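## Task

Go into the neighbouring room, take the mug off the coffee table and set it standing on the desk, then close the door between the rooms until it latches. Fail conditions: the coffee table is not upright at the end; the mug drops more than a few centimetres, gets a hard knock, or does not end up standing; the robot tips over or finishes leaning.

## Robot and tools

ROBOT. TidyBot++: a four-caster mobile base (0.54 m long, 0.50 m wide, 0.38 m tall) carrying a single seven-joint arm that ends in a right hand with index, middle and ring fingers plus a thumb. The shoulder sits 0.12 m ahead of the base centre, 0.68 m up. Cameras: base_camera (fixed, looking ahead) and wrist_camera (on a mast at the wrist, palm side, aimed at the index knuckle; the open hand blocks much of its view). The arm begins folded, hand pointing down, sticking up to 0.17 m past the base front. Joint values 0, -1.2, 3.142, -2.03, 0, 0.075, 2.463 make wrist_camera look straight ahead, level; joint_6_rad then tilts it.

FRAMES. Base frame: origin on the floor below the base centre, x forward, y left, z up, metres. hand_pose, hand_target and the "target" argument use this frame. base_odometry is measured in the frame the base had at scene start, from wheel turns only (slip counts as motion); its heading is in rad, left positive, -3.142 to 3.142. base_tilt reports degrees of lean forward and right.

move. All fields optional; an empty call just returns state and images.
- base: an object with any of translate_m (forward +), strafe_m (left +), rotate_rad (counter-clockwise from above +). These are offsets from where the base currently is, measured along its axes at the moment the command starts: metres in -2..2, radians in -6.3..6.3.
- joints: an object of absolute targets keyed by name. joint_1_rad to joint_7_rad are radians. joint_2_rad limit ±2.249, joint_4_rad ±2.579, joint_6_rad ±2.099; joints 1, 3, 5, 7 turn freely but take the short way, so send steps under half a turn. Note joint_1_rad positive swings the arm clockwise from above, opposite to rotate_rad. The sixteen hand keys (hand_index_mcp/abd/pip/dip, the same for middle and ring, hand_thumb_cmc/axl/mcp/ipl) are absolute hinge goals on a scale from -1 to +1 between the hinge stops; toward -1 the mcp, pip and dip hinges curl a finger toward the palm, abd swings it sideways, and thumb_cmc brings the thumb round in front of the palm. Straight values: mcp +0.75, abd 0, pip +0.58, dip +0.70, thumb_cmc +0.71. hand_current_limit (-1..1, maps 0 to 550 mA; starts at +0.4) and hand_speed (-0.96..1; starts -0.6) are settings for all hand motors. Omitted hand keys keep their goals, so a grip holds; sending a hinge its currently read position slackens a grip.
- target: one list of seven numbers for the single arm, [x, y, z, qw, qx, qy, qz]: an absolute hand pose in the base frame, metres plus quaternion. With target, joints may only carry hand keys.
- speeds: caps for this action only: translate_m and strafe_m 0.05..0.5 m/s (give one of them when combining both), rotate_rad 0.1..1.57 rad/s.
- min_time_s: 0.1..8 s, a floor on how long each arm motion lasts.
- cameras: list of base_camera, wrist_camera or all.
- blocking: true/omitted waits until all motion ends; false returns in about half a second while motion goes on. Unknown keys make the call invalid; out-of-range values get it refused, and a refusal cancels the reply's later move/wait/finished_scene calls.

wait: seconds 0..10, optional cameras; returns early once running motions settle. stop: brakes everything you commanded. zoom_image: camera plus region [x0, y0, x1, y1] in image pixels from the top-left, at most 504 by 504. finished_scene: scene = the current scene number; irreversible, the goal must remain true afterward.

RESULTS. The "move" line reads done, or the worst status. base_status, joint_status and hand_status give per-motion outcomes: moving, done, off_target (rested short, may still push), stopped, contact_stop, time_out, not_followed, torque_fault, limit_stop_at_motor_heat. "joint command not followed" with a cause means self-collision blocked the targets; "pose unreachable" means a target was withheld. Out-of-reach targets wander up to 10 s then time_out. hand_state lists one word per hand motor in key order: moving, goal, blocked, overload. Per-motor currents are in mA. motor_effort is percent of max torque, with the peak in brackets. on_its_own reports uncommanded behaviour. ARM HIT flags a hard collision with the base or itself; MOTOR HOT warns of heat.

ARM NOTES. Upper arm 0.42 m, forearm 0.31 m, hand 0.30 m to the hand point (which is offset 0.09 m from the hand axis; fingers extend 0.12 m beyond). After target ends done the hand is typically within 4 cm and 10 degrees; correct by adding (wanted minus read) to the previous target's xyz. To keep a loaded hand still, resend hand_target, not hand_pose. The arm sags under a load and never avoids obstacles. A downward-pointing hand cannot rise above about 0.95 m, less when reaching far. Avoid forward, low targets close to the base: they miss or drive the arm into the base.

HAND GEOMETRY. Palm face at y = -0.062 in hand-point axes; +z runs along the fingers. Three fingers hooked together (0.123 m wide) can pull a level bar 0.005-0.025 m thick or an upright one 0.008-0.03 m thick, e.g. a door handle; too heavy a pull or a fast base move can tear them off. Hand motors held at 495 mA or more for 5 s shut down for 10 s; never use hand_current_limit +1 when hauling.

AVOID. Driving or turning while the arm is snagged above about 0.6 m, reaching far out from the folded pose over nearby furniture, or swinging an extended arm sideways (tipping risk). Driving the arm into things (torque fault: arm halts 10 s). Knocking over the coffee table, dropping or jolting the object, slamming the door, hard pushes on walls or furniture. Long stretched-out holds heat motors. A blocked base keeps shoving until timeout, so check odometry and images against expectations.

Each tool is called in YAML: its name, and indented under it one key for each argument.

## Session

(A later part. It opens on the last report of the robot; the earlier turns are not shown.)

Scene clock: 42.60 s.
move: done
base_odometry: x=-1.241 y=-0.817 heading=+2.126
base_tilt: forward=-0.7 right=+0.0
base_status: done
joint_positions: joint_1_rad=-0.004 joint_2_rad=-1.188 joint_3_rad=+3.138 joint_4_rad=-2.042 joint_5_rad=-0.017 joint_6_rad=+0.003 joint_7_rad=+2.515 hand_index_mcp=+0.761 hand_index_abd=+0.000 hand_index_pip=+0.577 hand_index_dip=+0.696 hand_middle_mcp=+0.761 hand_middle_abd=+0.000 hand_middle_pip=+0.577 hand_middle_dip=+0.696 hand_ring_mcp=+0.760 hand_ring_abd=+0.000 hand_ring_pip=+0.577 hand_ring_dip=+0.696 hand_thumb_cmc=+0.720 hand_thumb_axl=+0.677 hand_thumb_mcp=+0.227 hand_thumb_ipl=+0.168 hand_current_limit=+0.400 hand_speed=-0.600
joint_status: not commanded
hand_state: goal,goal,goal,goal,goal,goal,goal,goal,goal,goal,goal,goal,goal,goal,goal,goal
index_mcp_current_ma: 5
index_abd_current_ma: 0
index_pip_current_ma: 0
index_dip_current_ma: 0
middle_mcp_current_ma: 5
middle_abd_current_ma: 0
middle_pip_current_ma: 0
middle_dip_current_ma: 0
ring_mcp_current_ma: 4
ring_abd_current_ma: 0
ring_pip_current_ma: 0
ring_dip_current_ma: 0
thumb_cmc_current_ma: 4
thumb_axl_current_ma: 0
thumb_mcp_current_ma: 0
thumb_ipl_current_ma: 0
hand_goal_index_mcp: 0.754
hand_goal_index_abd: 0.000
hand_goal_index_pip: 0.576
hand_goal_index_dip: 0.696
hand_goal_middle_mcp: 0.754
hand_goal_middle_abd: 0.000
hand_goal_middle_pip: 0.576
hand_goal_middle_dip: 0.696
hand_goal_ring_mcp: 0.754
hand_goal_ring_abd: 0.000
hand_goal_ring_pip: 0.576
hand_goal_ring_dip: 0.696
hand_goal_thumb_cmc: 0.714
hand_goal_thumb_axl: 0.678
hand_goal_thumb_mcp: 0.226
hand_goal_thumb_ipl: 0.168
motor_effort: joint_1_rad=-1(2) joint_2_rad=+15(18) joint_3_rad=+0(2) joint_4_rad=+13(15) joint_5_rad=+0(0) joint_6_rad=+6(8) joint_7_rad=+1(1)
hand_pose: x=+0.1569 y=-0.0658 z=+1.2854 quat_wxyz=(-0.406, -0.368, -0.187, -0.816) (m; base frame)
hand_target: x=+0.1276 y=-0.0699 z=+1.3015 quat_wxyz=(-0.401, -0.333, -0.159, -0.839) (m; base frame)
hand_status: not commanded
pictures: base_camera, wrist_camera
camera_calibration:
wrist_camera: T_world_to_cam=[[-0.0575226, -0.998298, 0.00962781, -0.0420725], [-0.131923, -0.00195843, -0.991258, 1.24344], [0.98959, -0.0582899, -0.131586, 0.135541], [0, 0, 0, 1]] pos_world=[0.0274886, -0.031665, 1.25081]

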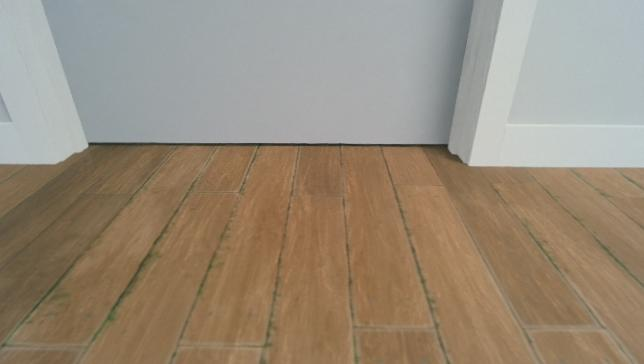

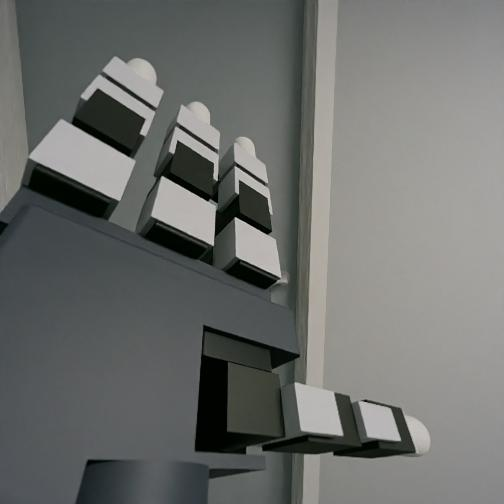

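move:
  joints: {"joint_1_rad": 0.065, "joint_2_rad": 0.073, "joint_3_rad": 3.142, "joint_4_rad": -1.131, "joint_5_rad": 0, "joint_6_rad": -0.367, "joint_7_rad": 0, "hand_index_mcp": -0.48, "hand_middle_mcp": -0.48, "hand_ring_mcp": -0.48, "hand_index_pip": -0.78, "hand_middle_pip": -0.78, "hand_ring_pip": -0.78, "hand_index_dip": 0.04, "hand_middle_dip": 0.04, "hand_ring_dip": 0.04}
  min_time_s: 4
  cameras: ["all"]

Scene clock: 52.10 s.
move: off_target
base_odometry: x=-1.241 y=-0.817 heading=+2.126
base_tilt: forward=-0.7 right=-0.1
base_status: not commanded
joint_positions: joint_1_rad=+0.048 joint_2_rad=+0.061 joint_3_rad=+3.138 joint_4_rad=-1.154 joint_5_rad=-0.017 joint_6_rad=-0.278 joint_7_rad=+0.054 hand_index_mcp=-0.457 hand_index_abd=+0.002 hand_index_pip=-0.737 hand_index_dip=+0.046 hand_middle_mcp=-0.466 hand_middle_abd=+0.000 hand_middle_pip=-0.740 hand_middle_dip=+0.049 hand_ring_mcp=-0.467 hand_ring_abd=+0.000 hand_ring_pip=-0.739 hand_ring_dip=+0.049 hand_thumb_cmc=+0.716 hand_thumb_axl=+0.677 hand_thumb_mcp=+0.227 hand_thumb_ipl=+0.168 hand_current_limit=+0.400 hand_speed=-0.600
joint_status: hand_index_mcp off_target (ended at -0.457, target -0.480); hand_index_pip off_target (ended at -0.737, target -0.780); hand_middle_pip off_target (ended at -0.740, target -0.780); hand_ring_pip off_target (ended at -0.739, target -0.780); the others done
hand_state: blocked,goal,blocked,goal,goal,goal,blocked,goal,goal,goal,blocked,goal,goal,goal,goal,goal
index_mcp_current_ma: 30
index_abd_current_ma: 0
index_pip_current_ma: 73
index_dip_current_ma: 3
middle_mcp_current_ma: 15
middle_abd_current_ma: 0
middle_pip_current_ma: 64
middle_dip_current_ma: 7
ring_mcp_current_ma: 12
ring_abd_current_ma: 0
ring_pip_current_ma: 68
ring_dip_current_ma: 7
thumb_cmc_current_ma: 1
thumb_axl_current_ma: 0
thumb_mcp_current_ma: 0
thumb_ipl_current_ma: 0
hand_goal_index_mcp: -0.480
hand_goal_index_abd: 0.000
hand_goal_index_pip: -0.780
hand_goal_index_dip: 0.040
hand_goal_middle_mcp: -0.480
hand_goal_middle_abd: 0.000
hand_goal_middle_pip: -0.780
hand_goal_middle_dip: 0.040
hand_goal_ring_mcp: -0.480
hand_goal_ring_abd: 0.000
hand_goal_ring_pip: -0.780
hand_goal_ring_dip: 0.040
hand_goal_thumb_cmc: 0.714
hand_goal_thumb_axl: 0.678
hand_goal_thumb_mcp: 0.226
hand_goal_thumb_ipl: 0.168
motor_effort: joint_1_rad=-1(3) joint_2_rad=-20(22) joint_3_rad=+1(2) joint_4_rad=+17(18) joint_5_rad=+0(1) joint_6_rad=+8(9) joint_7_rad=+1(2)
hand_pose: x=+0.7467 y=-0.0061 z=+1.1493 quat_wxyz=(+0.498, -0.480, +0.481, -0.539) (m; base frame)
hand_target: x=+0.7448 y=-0.0169 z=+1.1291 quat_wxyz=(+0.483, -0.483, +0.516, -0.516) (m; base frame)
hand_status: not commanded
pictures: base_camera, wrist_camera
camera_calibration:
wrist_camera: T_world_to_cam=[[0.03885, 0.744474, -0.66652, 0.768449], [-0.773161, 0.444953, 0.451928, 0.00931584], [0.633019, 0.497769, 0.592885, -1.02549], [0, 0, 0, 1]] pos_world=[0.626504, -0.0657774, 1.11597]

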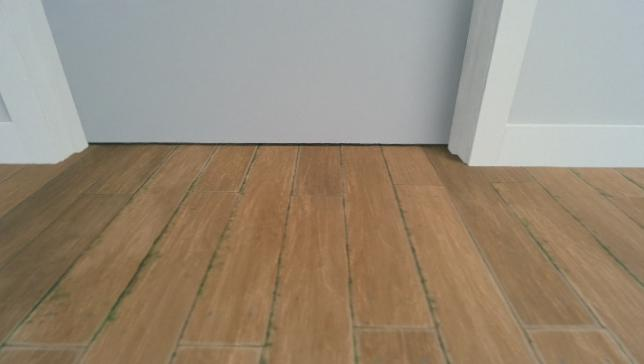

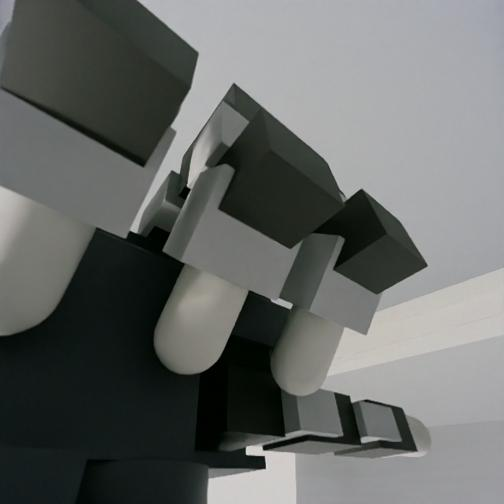

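move:
  target: [0.74, -0.05, 1.13, 0.5, -0.5, 0.5, -0.5]
  min_time_s: 2

Scene clock: 55.20 s.
move: done
base_odometry: x=-1.241 y=-0.817 heading=+2.126
base_tilt: forward=-0.6 right=+0.0
base_status: not commanded
joint_positions: joint_1_rad=-0.016 joint_2_rad=+0.061 joint_3_rad=+3.427 joint_4_rad=-1.151 joint_5_rad=-0.604 joint_6_rad=-0.361 joint_7_rad=+0.527 hand_index_mcp=-0.457 hand_index_abd=+0.002 hand_index_pip=-0.737 hand_index_dip=+0.046 hand_middle_mcp=-0.466 hand_middle_abd=+0.000 hand_middle_pip=-0.740 hand_middle_dip=+0.049 hand_ring_mcp=-0.467 hand_ring_abd=+0.000 hand_ring_pip=-0.739 hand_ring_dip=+0.049 hand_thumb_cmc=+0.716 hand_thumb_axl=+0.677 hand_thumb_mcp=+0.227 hand_thumb_ipl=+0.168 hand_current_limit=+0.400 hand_speed=-0.600
joint_status: not commanded
hand_state: blocked,goal,blocked,goal,goal,goal,blocked,goal,goal,goal,blocked,goal,goal,goal,goal,goal
index_mcp_current_ma: 30
index_abd_current_ma: 0
index_pip_current_ma: 73
index_dip_current_ma: 3
middle_mcp_current_ma: 15
middle_abd_current_ma: 0
middle_pip_current_ma: 64
middle_dip_current_ma: 7
ring_mcp_current_ma: 12
ring_abd_current_ma: 0
ring_pip_current_ma: 68
ring_dip_current_ma: 7
thumb_cmc_current_ma: 1
thumb_axl_current_ma: 0
thumb_mcp_current_ma: 0
thumb_ipl_current_ma: 0
hand_goal_index_mcp: -0.480
hand_goal_index_abd: 0.000
hand_goal_index_pip: -0.780
hand_goal_index_dip: 0.040
hand_goal_middle_mcp: -0.480
hand_goal_middle_abd: 0.000
hand_goal_middle_pip: -0.780
hand_goal_middle_dip: 0.040
hand_goal_ring_mcp: -0.480
hand_goal_ring_abd: 0.000
hand_goal_ring_pip: -0.780
hand_goal_ring_dip: 0.040
hand_goal_thumb_cmc: 0.714
hand_goal_thumb_axl: 0.678
hand_goal_thumb_mcp: 0.226
hand_goal_thumb_ipl: 0.168
motor_effort: joint_1_rad=-1(1) joint_2_rad=-19(20) joint_3_rad=+0(1) joint_4_rad=+17(18) joint_5_rad=-1(2) joint_6_rad=+7(9) joint_7_rad=+0(1)
hand_pose: x=+0.7387 y=-0.0713 z=+1.1452 quat_wxyz=(+0.501, -0.465, +0.506, -0.526) (m; base frame)
hand_target: x=+0.7400 y=-0.0500 z=+1.1300 quat_wxyz=(+0.500, -0.500, +0.500, -0.500) (m; base frame)
hand_status: done (0.026 m and 5.0 deg from the pose sent, 0.048 m and 5.5 deg at the start)
pictures: none

move:
  target: [0.741, -0.009, 1.125, 0.5, -0.5, 0.5, -0.5]
  min_time_s: 1.5

move:
  base: {"translate_m": 0.19}
  speeds: {"translate_m": 0.15}
  cameras: ["all"]

Scene clock: 57.97 s.
move: done
base_odometry: x=-1.241 y=-0.817 heading=+2.126
base_tilt: forward=-0.6 right=-0.1
base_status: not commanded
joint_positions: joint_1_rad=-0.168 joint_2_rad=+0.061 joint_3_rad=+3.443 joint_4_rad=-1.151 joint_5_rad=-0.421 joint_6_rad=-0.361 joint_7_rad=+0.386 hand_index_mcp=-0.457 hand_index_abd=+0.002 hand_index_pip=-0.737 hand_index_dip=+0.046 hand_middle_mcp=-0.466 hand_middle_abd=+0.000 hand_middle_pip=-0.740 hand_middle_dip=+0.049 hand_ring_mcp=-0.467 hand_ring_abd=+0.000 hand_ring_pip=-0.739 hand_ring_dip=+0.049 hand_thumb_cmc=+0.716 hand_thumb_axl=+0.677 hand_thumb_mcp=+0.227 hand_thumb_ipl=+0.168 hand_current_limit=+0.400 hand_speed=-0.600
joint_status: not commanded
hand_state: blocked,goal,blocked,goal,goal,goal,blocked,goal,goal,goal,blocked,goal,goal,goal,goal,goal
index_mcp_current_ma: 30
index_abd_current_ma: 0
index_pip_current_ma: 73
index_dip_current_ma: 3
middle_mcp_current_ma: 15
middle_abd_current_ma: 0
middle_pip_current_ma: 64
middle_dip_current_ma: 7
ring_mcp_current_ma: 12
ring_abd_current_ma: 0
ring_pip_current_ma: 68
ring_dip_current_ma: 7
thumb_cmc_current_ma: 1
thumb_axl_current_ma: 0
thumb_mcp_current_ma: 0
thumb_ipl_current_ma: 0
hand_goal_index_mcp: -0.480
hand_goal_index_abd: 0.000
hand_goal_index_pip: -0.780
hand_goal_index_dip: 0.040
hand_goal_middle_mcp: -0.480
hand_goal_middle_abd: 0.000
hand_goal_middle_pip: -0.780
hand_goal_middle_dip: 0.040
hand_goal_ring_mcp: -0.480
hand_goal_ring_abd: 0.000
hand_goal_ring_pip: -0.780
hand_goal_ring_dip: 0.040
hand_goal_thumb_cmc: 0.714
hand_goal_thumb_axl: 0.678
hand_goal_thumb_mcp: 0.226
hand_goal_thumb_ipl: 0.168
motor_effort: joint_1_rad=-1(1) joint_2_rad=-19(20) joint_3_rad=+0(1) joint_4_rad=+17(17) joint_5_rad=-1(2) joint_6_rad=+8(8) joint_7_rad=+1(1)
hand_pose: x=+0.7429 y=-0.0060 z=+1.1357 quat_wxyz=(+0.507, -0.499, +0.487, -0.507) (m; base frame)
hand_target: x=+0.7410 y=-0.0090 z=+1.1250 quat_wxyz=(+0.500, -0.500, +0.500, -0.500) (m; base frame)
hand_status: done (0.011 m and 1.8 deg from the pose sent, 0.065 m and 5.0 deg at the start)
pictures: none

Scene clock: 59.90 s.
move: done
base_odometry: x=-1.341 y=-0.655 heading=+2.126
base_tilt: forward=-0.6 right=-0.1
base_status: done
joint_positions: joint_1_rad=-0.168 joint_2_rad=+0.057 joint_3_rad=+3.444 joint_4_rad=-1.152 joint_5_rad=-0.420 joint_6_rad=-0.361 joint_7_rad=+0.386 hand_index_mcp=-0.457 hand_index_abd=+0.002 hand_index_pip=-0.737 hand_index_dip=+0.046 hand_middle_mcp=-0.466 hand_middle_abd=+0.000 hand_middle_pip=-0.740 hand_middle_dip=+0.049 hand_ring_mcp=-0.467 hand_ring_abd=+0.000 hand_ring_pip=-0.739 hand_ring_dip=+0.049 hand_thumb_cmc=+0.716 hand_thumb_axl=+0.677 hand_thumb_mcp=+0.227 hand_thumb_ipl=+0.168 hand_current_limit=+0.400 hand_speed=-0.600
joint_status: not commanded
hand_state: blocked,goal,blocked,goal,goal,goal,blocked,goal,goal,goal,blocked,goal,goal,goal,goal,goal
index_mcp_current_ma: 30
index_abd_current_ma: 0
index_pip_current_ma: 73
index_dip_current_ma: 3
middle_mcp_current_ma: 15
middle_abd_current_ma: 0
middle_pip_current_ma: 64
middle_dip_current_ma: 7
ring_mcp_current_ma: 12
ring_abd_current_ma: 0
ring_pip_current_ma: 68
ring_dip_current_ma: 7
thumb_cmc_current_ma: 1
thumb_axl_current_ma: 0
thumb_mcp_current_ma: 0
thumb_ipl_current_ma: 0
hand_goal_index_mcp: -0.480
hand_goal_index_abd: 0.000
hand_goal_index_pip: -0.780
hand_goal_index_dip: 0.040
hand_goal_middle_mcp: -0.480
hand_goal_middle_abd: 0.000
hand_goal_middle_pip: -0.780
hand_goal_middle_dip: 0.040
hand_goal_ring_mcp: -0.480
hand_goal_ring_abd: 0.000
hand_goal_ring_pip: -0.780
hand_goal_ring_dip: 0.040
hand_goal_thumb_cmc: 0.714
hand_goal_thumb_axl: 0.678
hand_goal_thumb_mcp: 0.226
hand_goal_thumb_ipl: 0.168
motor_effort: joint_1_rad=-1(1) joint_2_rad=-19(22) joint_3_rad=+0(1) joint_4_rad=+17(18) joint_5_rad=-1(1) joint_6_rad=+8(8) joint_7_rad=+1(1)
hand_pose: x=+0.7411 y=-0.0068 z=+1.1380 quat_wxyz=(+0.507, -0.498, +0.487, -0.508) (m; base frame)
hand_target: x=+0.7410 y=-0.0090 z=+1.1250 quat_wxyz=(+0.500, -0.500, +0.500, -0.500) (m; base frame)
hand_status: not commanded
pictures: base_camera, wrist_camera
camera_calibration:
wrist_camera: T_world_to_cam=[[-0.0320244, 0.762496, -0.6462, 0.791254], [-0.772935, 0.391009, 0.499683, -0.0444956], [0.633676, 0.515473, 0.576838, -0.997112], [0, 0, 0, 1]] pos_world=[0.622794, -0.0719454, 1.10871]

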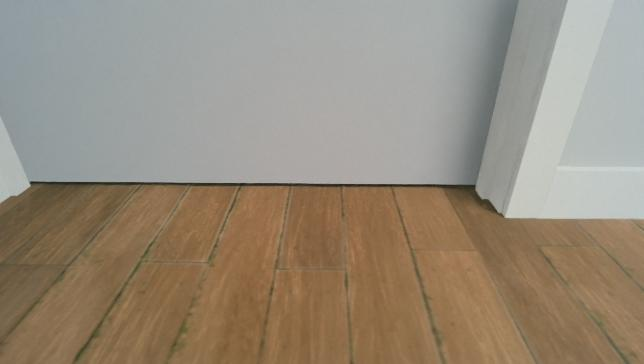

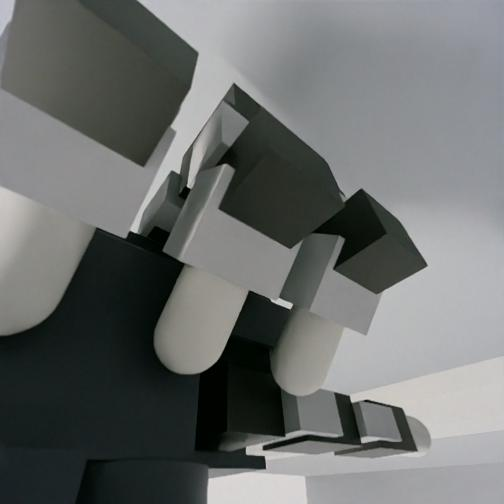

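move:
  target: [0.759, -0.011, 1.095, 0.5, -0.5, 0.5, -0.5]
  min_time_s: 1

move:
  target: [0.759, -0.011, 1.065, 0.5, -0.5, 0.5, -0.5]
  min_time_s: 1

move:
  target: [0.759, -0.011, 1.04, 0.5, -0.5, 0.5, -0.5]
  min_time_s: 1
  cameras: ["all"]

Scene clock: 62.53 s.
move: done
base_odometry: x=-1.341 y=-0.655 heading=+2.126
base_tilt: forward=-0.7 right=-0.1
base_status: not commanded
joint_positions: joint_1_rad=-0.236 joint_2_rad=+0.057 joint_3_rad=+3.533 joint_4_rad=-1.226 joint_5_rad=-0.509 joint_6_rad=-0.359 joint_7_rad=+0.454 hand_index_mcp=-0.457 hand_index_abd=+0.002 hand_index_pip=-0.737 hand_index_dip=+0.046 hand_middle_mcp=-0.466 hand_middle_abd=+0.000 hand_middle_pip=-0.740 hand_middle_dip=+0.049 hand_ring_mcp=-0.467 hand_ring_abd=+0.000 hand_ring_pip=-0.739 hand_ring_dip=+0.049 hand_thumb_cmc=+0.716 hand_thumb_axl=+0.677 hand_thumb_mcp=+0.227 hand_thumb_ipl=+0.168 hand_current_limit=+0.400 hand_speed=-0.600
joint_status: not commanded
hand_state: blocked,goal,blocked,goal,goal,goal,blocked,goal,goal,goal,blocked,goal,goal,goal,goal,goal
index_mcp_current_ma: 30
index_abd_current_ma: 0
index_pip_current_ma: 73
index_dip_current_ma: 3
middle_mcp_current_ma: 15
middle_abd_current_ma: 0
middle_pip_current_ma: 64
middle_dip_current_ma: 7
ring_mcp_current_ma: 12
ring_abd_current_ma: 0
ring_pip_current_ma: 68
ring_dip_current_ma: 7
thumb_cmc_current_ma: 1
thumb_axl_current_ma: 0
thumb_mcp_current_ma: 0
thumb_ipl_current_ma: 0
hand_goal_index_mcp: -0.480
hand_goal_index_abd: 0.000
hand_goal_index_pip: -0.780
hand_goal_index_dip: 0.040
hand_goal_middle_mcp: -0.480
hand_goal_middle_abd: 0.000
hand_goal_middle_pip: -0.780
hand_goal_middle_dip: 0.040
hand_goal_ring_mcp: -0.480
hand_goal_ring_abd: 0.000
hand_goal_ring_pip: -0.780
hand_goal_ring_dip: 0.040
hand_goal_thumb_cmc: 0.714
hand_goal_thumb_axl: 0.678
hand_goal_thumb_mcp: 0.226
hand_goal_thumb_ipl: 0.168
motor_effort: joint_1_rad=-1(1) joint_2_rad=-19(20) joint_3_rad=+1(1) joint_4_rad=+17(18) joint_5_rad=-1(1) joint_6_rad=+8(8) joint_7_rad=+0(1)
hand_pose: x=+0.7435 y=-0.0084 z=+1.0991 quat_wxyz=(+0.500, -0.509, +0.505, -0.486) (m; base frame)
hand_target: x=+0.7590 y=-0.0110 z=+1.0950 quat_wxyz=(+0.500, -0.500, +0.500, -0.500) (m; base frame)
hand_status: done (0.016 m and 2.0 deg from the pose sent, 0.047 m and 2.0 deg at the start)
pictures: none

Scene clock: 64.13 s.
move: done
base_odometry: x=-1.341 y=-0.655 heading=+2.126
base_tilt: forward=-0.7 right=-0.1
base_status: not commanded
joint_positions: joint_1_rad=-0.227 joint_2_rad=+0.057 joint_3_rad=+3.502 joint_4_rad=-1.339 joint_5_rad=-0.684 joint_6_rad=-0.280 joint_7_rad=+0.648 hand_index_mcp=-0.457 hand_index_abd=+0.002 hand_index_pip=-0.737 hand_index_dip=+0.046 hand_middle_mcp=-0.466 hand_middle_abd=+0.000 hand_middle_pip=-0.740 hand_middle_dip=+0.049 hand_ring_mcp=-0.467 hand_ring_abd=+0.000 hand_ring_pip=-0.739 hand_ring_dip=+0.049 hand_thumb_cmc=+0.716 hand_thumb_axl=+0.677 hand_thumb_mcp=+0.227 hand_thumb_ipl=+0.168 hand_current_limit=+0.400 hand_speed=-0.600
joint_status: not commanded
hand_state: blocked,goal,blocked,goal,goal,goal,blocked,goal,goal,goal,blocked,goal,goal,goal,goal,goal
index_mcp_current_ma: 30
index_abd_current_ma: 0
index_pip_current_ma: 73
index_dip_current_ma: 3
middle_mcp_current_ma: 15
middle_abd_current_ma: 0
middle_pip_current_ma: 64
middle_dip_current_ma: 7
ring_mcp_current_ma: 12
ring_abd_current_ma: 0
ring_pip_current_ma: 68
ring_dip_current_ma: 7
thumb_cmc_current_ma: 1
thumb_axl_current_ma: 0
thumb_mcp_current_ma: 0
thumb_ipl_current_ma: 0
hand_goal_index_mcp: -0.480
hand_goal_index_abd: 0.000
hand_goal_index_pip: -0.780
hand_goal_index_dip: 0.040
hand_goal_middle_mcp: -0.480
hand_goal_middle_abd: 0.000
hand_goal_middle_pip: -0.780
hand_goal_middle_dip: 0.040
hand_goal_ring_mcp: -0.480
hand_goal_ring_abd: 0.000
hand_goal_ring_pip: -0.780
hand_goal_ring_dip: 0.040
hand_goal_thumb_cmc: 0.714
hand_goal_thumb_axl: 0.678
hand_goal_thumb_mcp: 0.226
hand_goal_thumb_ipl: 0.168
motor_effort: joint_1_rad=-1(1) joint_2_rad=-19(20) joint_3_rad=+1(1) joint_4_rad=+18(18) joint_5_rad=-1(2) joint_6_rad=+7(8) joint_7_rad=+0(1)
hand_pose: x=+0.7498 y=+0.0026 z=+1.0593 quat_wxyz=(+0.500, -0.521, +0.501, -0.477) (m; base frame)
hand_target: x=+0.7590 y=-0.0110 z=+1.0650 quat_wxyz=(+0.500, -0.500, +0.500, -0.500) (m; base frame)
hand_status: done (0.017 m and 3.5 deg from the pose sent, 0.038 m and 2.0 deg at the start)
pictures: none

Scene clock: 65.77 s.
move: done
base_odometry: x=-1.341 y=-0.655 heading=+2.126
base_tilt: forward=-0.6 right=-0.1
base_status: not commanded
joint_positions: joint_1_rad=-0.112 joint_2_rad=+0.057 joint_3_rad=+3.372 joint_4_rad=-1.422 joint_5_rad=-0.985 joint_6_rad=-0.216 joint_7_rad=+0.964 hand_index_mcp=-0.457 hand_index_abd=+0.002 hand_index_pip=-0.737 hand_index_dip=+0.046 hand_middle_mcp=-0.466 hand_middle_abd=+0.000 hand_middle_pip=-0.740 hand_middle_dip=+0.049 hand_ring_mcp=-0.467 hand_ring_abd=+0.000 hand_ring_pip=-0.739 hand_ring_dip=+0.049 hand_thumb_cmc=+0.716 hand_thumb_axl=+0.677 hand_thumb_mcp=+0.227 hand_thumb_ipl=+0.168 hand_current_limit=+0.400 hand_speed=-0.600
joint_status: not commanded
hand_state: blocked,goal,blocked,goal,goal,goal,blocked,goal,goal,goal,blocked,goal,goal,goal,goal,goal
index_mcp_current_ma: 30
index_abd_current_ma: 0
index_pip_current_ma: 73
index_dip_current_ma: 3
middle_mcp_current_ma: 15
middle_abd_current_ma: 0
middle_pip_current_ma: 64
middle_dip_current_ma: 7
ring_mcp_current_ma: 12
ring_abd_current_ma: 0
ring_pip_current_ma: 68
ring_dip_current_ma: 7
thumb_cmc_current_ma: 1
thumb_axl_current_ma: 0
thumb_mcp_current_ma: 0
thumb_ipl_current_ma: 0
hand_goal_index_mcp: -0.480
hand_goal_index_abd: 0.000
hand_goal_index_pip: -0.780
hand_goal_index_dip: 0.040
hand_goal_middle_mcp: -0.480
hand_goal_middle_abd: 0.000
hand_goal_middle_pip: -0.780
hand_goal_middle_dip: 0.040
hand_goal_ring_mcp: -0.480
hand_goal_ring_abd: 0.000
hand_goal_ring_pip: -0.780
hand_goal_ring_dip: 0.040
hand_goal_thumb_cmc: 0.714
hand_goal_thumb_axl: 0.678
hand_goal_thumb_mcp: 0.226
hand_goal_thumb_ipl: 0.168
motor_effort: joint_1_rad=+0(1) joint_2_rad=-21(21) joint_3_rad=+0(1) joint_4_rad=+18(18) joint_5_rad=-2(2) joint_6_rad=+5(7) joint_7_rad=+0(1)
hand_pose: x=+0.7535 y=+0.0084 z=+1.0371 quat_wxyz=(+0.508, -0.522, +0.492, -0.477) (m; base frame)
hand_target: x=+0.7590 y=-0.0110 z=+1.0400 quat_wxyz=(+0.500, -0.500, +0.500, -0.500) (m; base frame)
hand_status: done (0.020 m and 3.9 deg from the pose sent, 0.025 m and 3.5 deg at the start)
pictures: base_camera, wrist_camera
camera_calibration:
wrist_camera: T_world_to_cam=[[-0.108973, 0.766686, -0.632706, 0.758793], [-0.759205, 0.346671, 0.550842, -0.0534758], [0.641664, 0.54038, 0.544294, -0.926981], [0, 0, 0, 1]] pos_world=[0.636899, -0.0622954, 1.0141]

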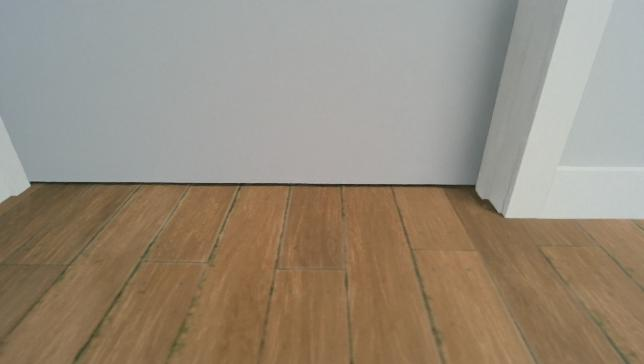

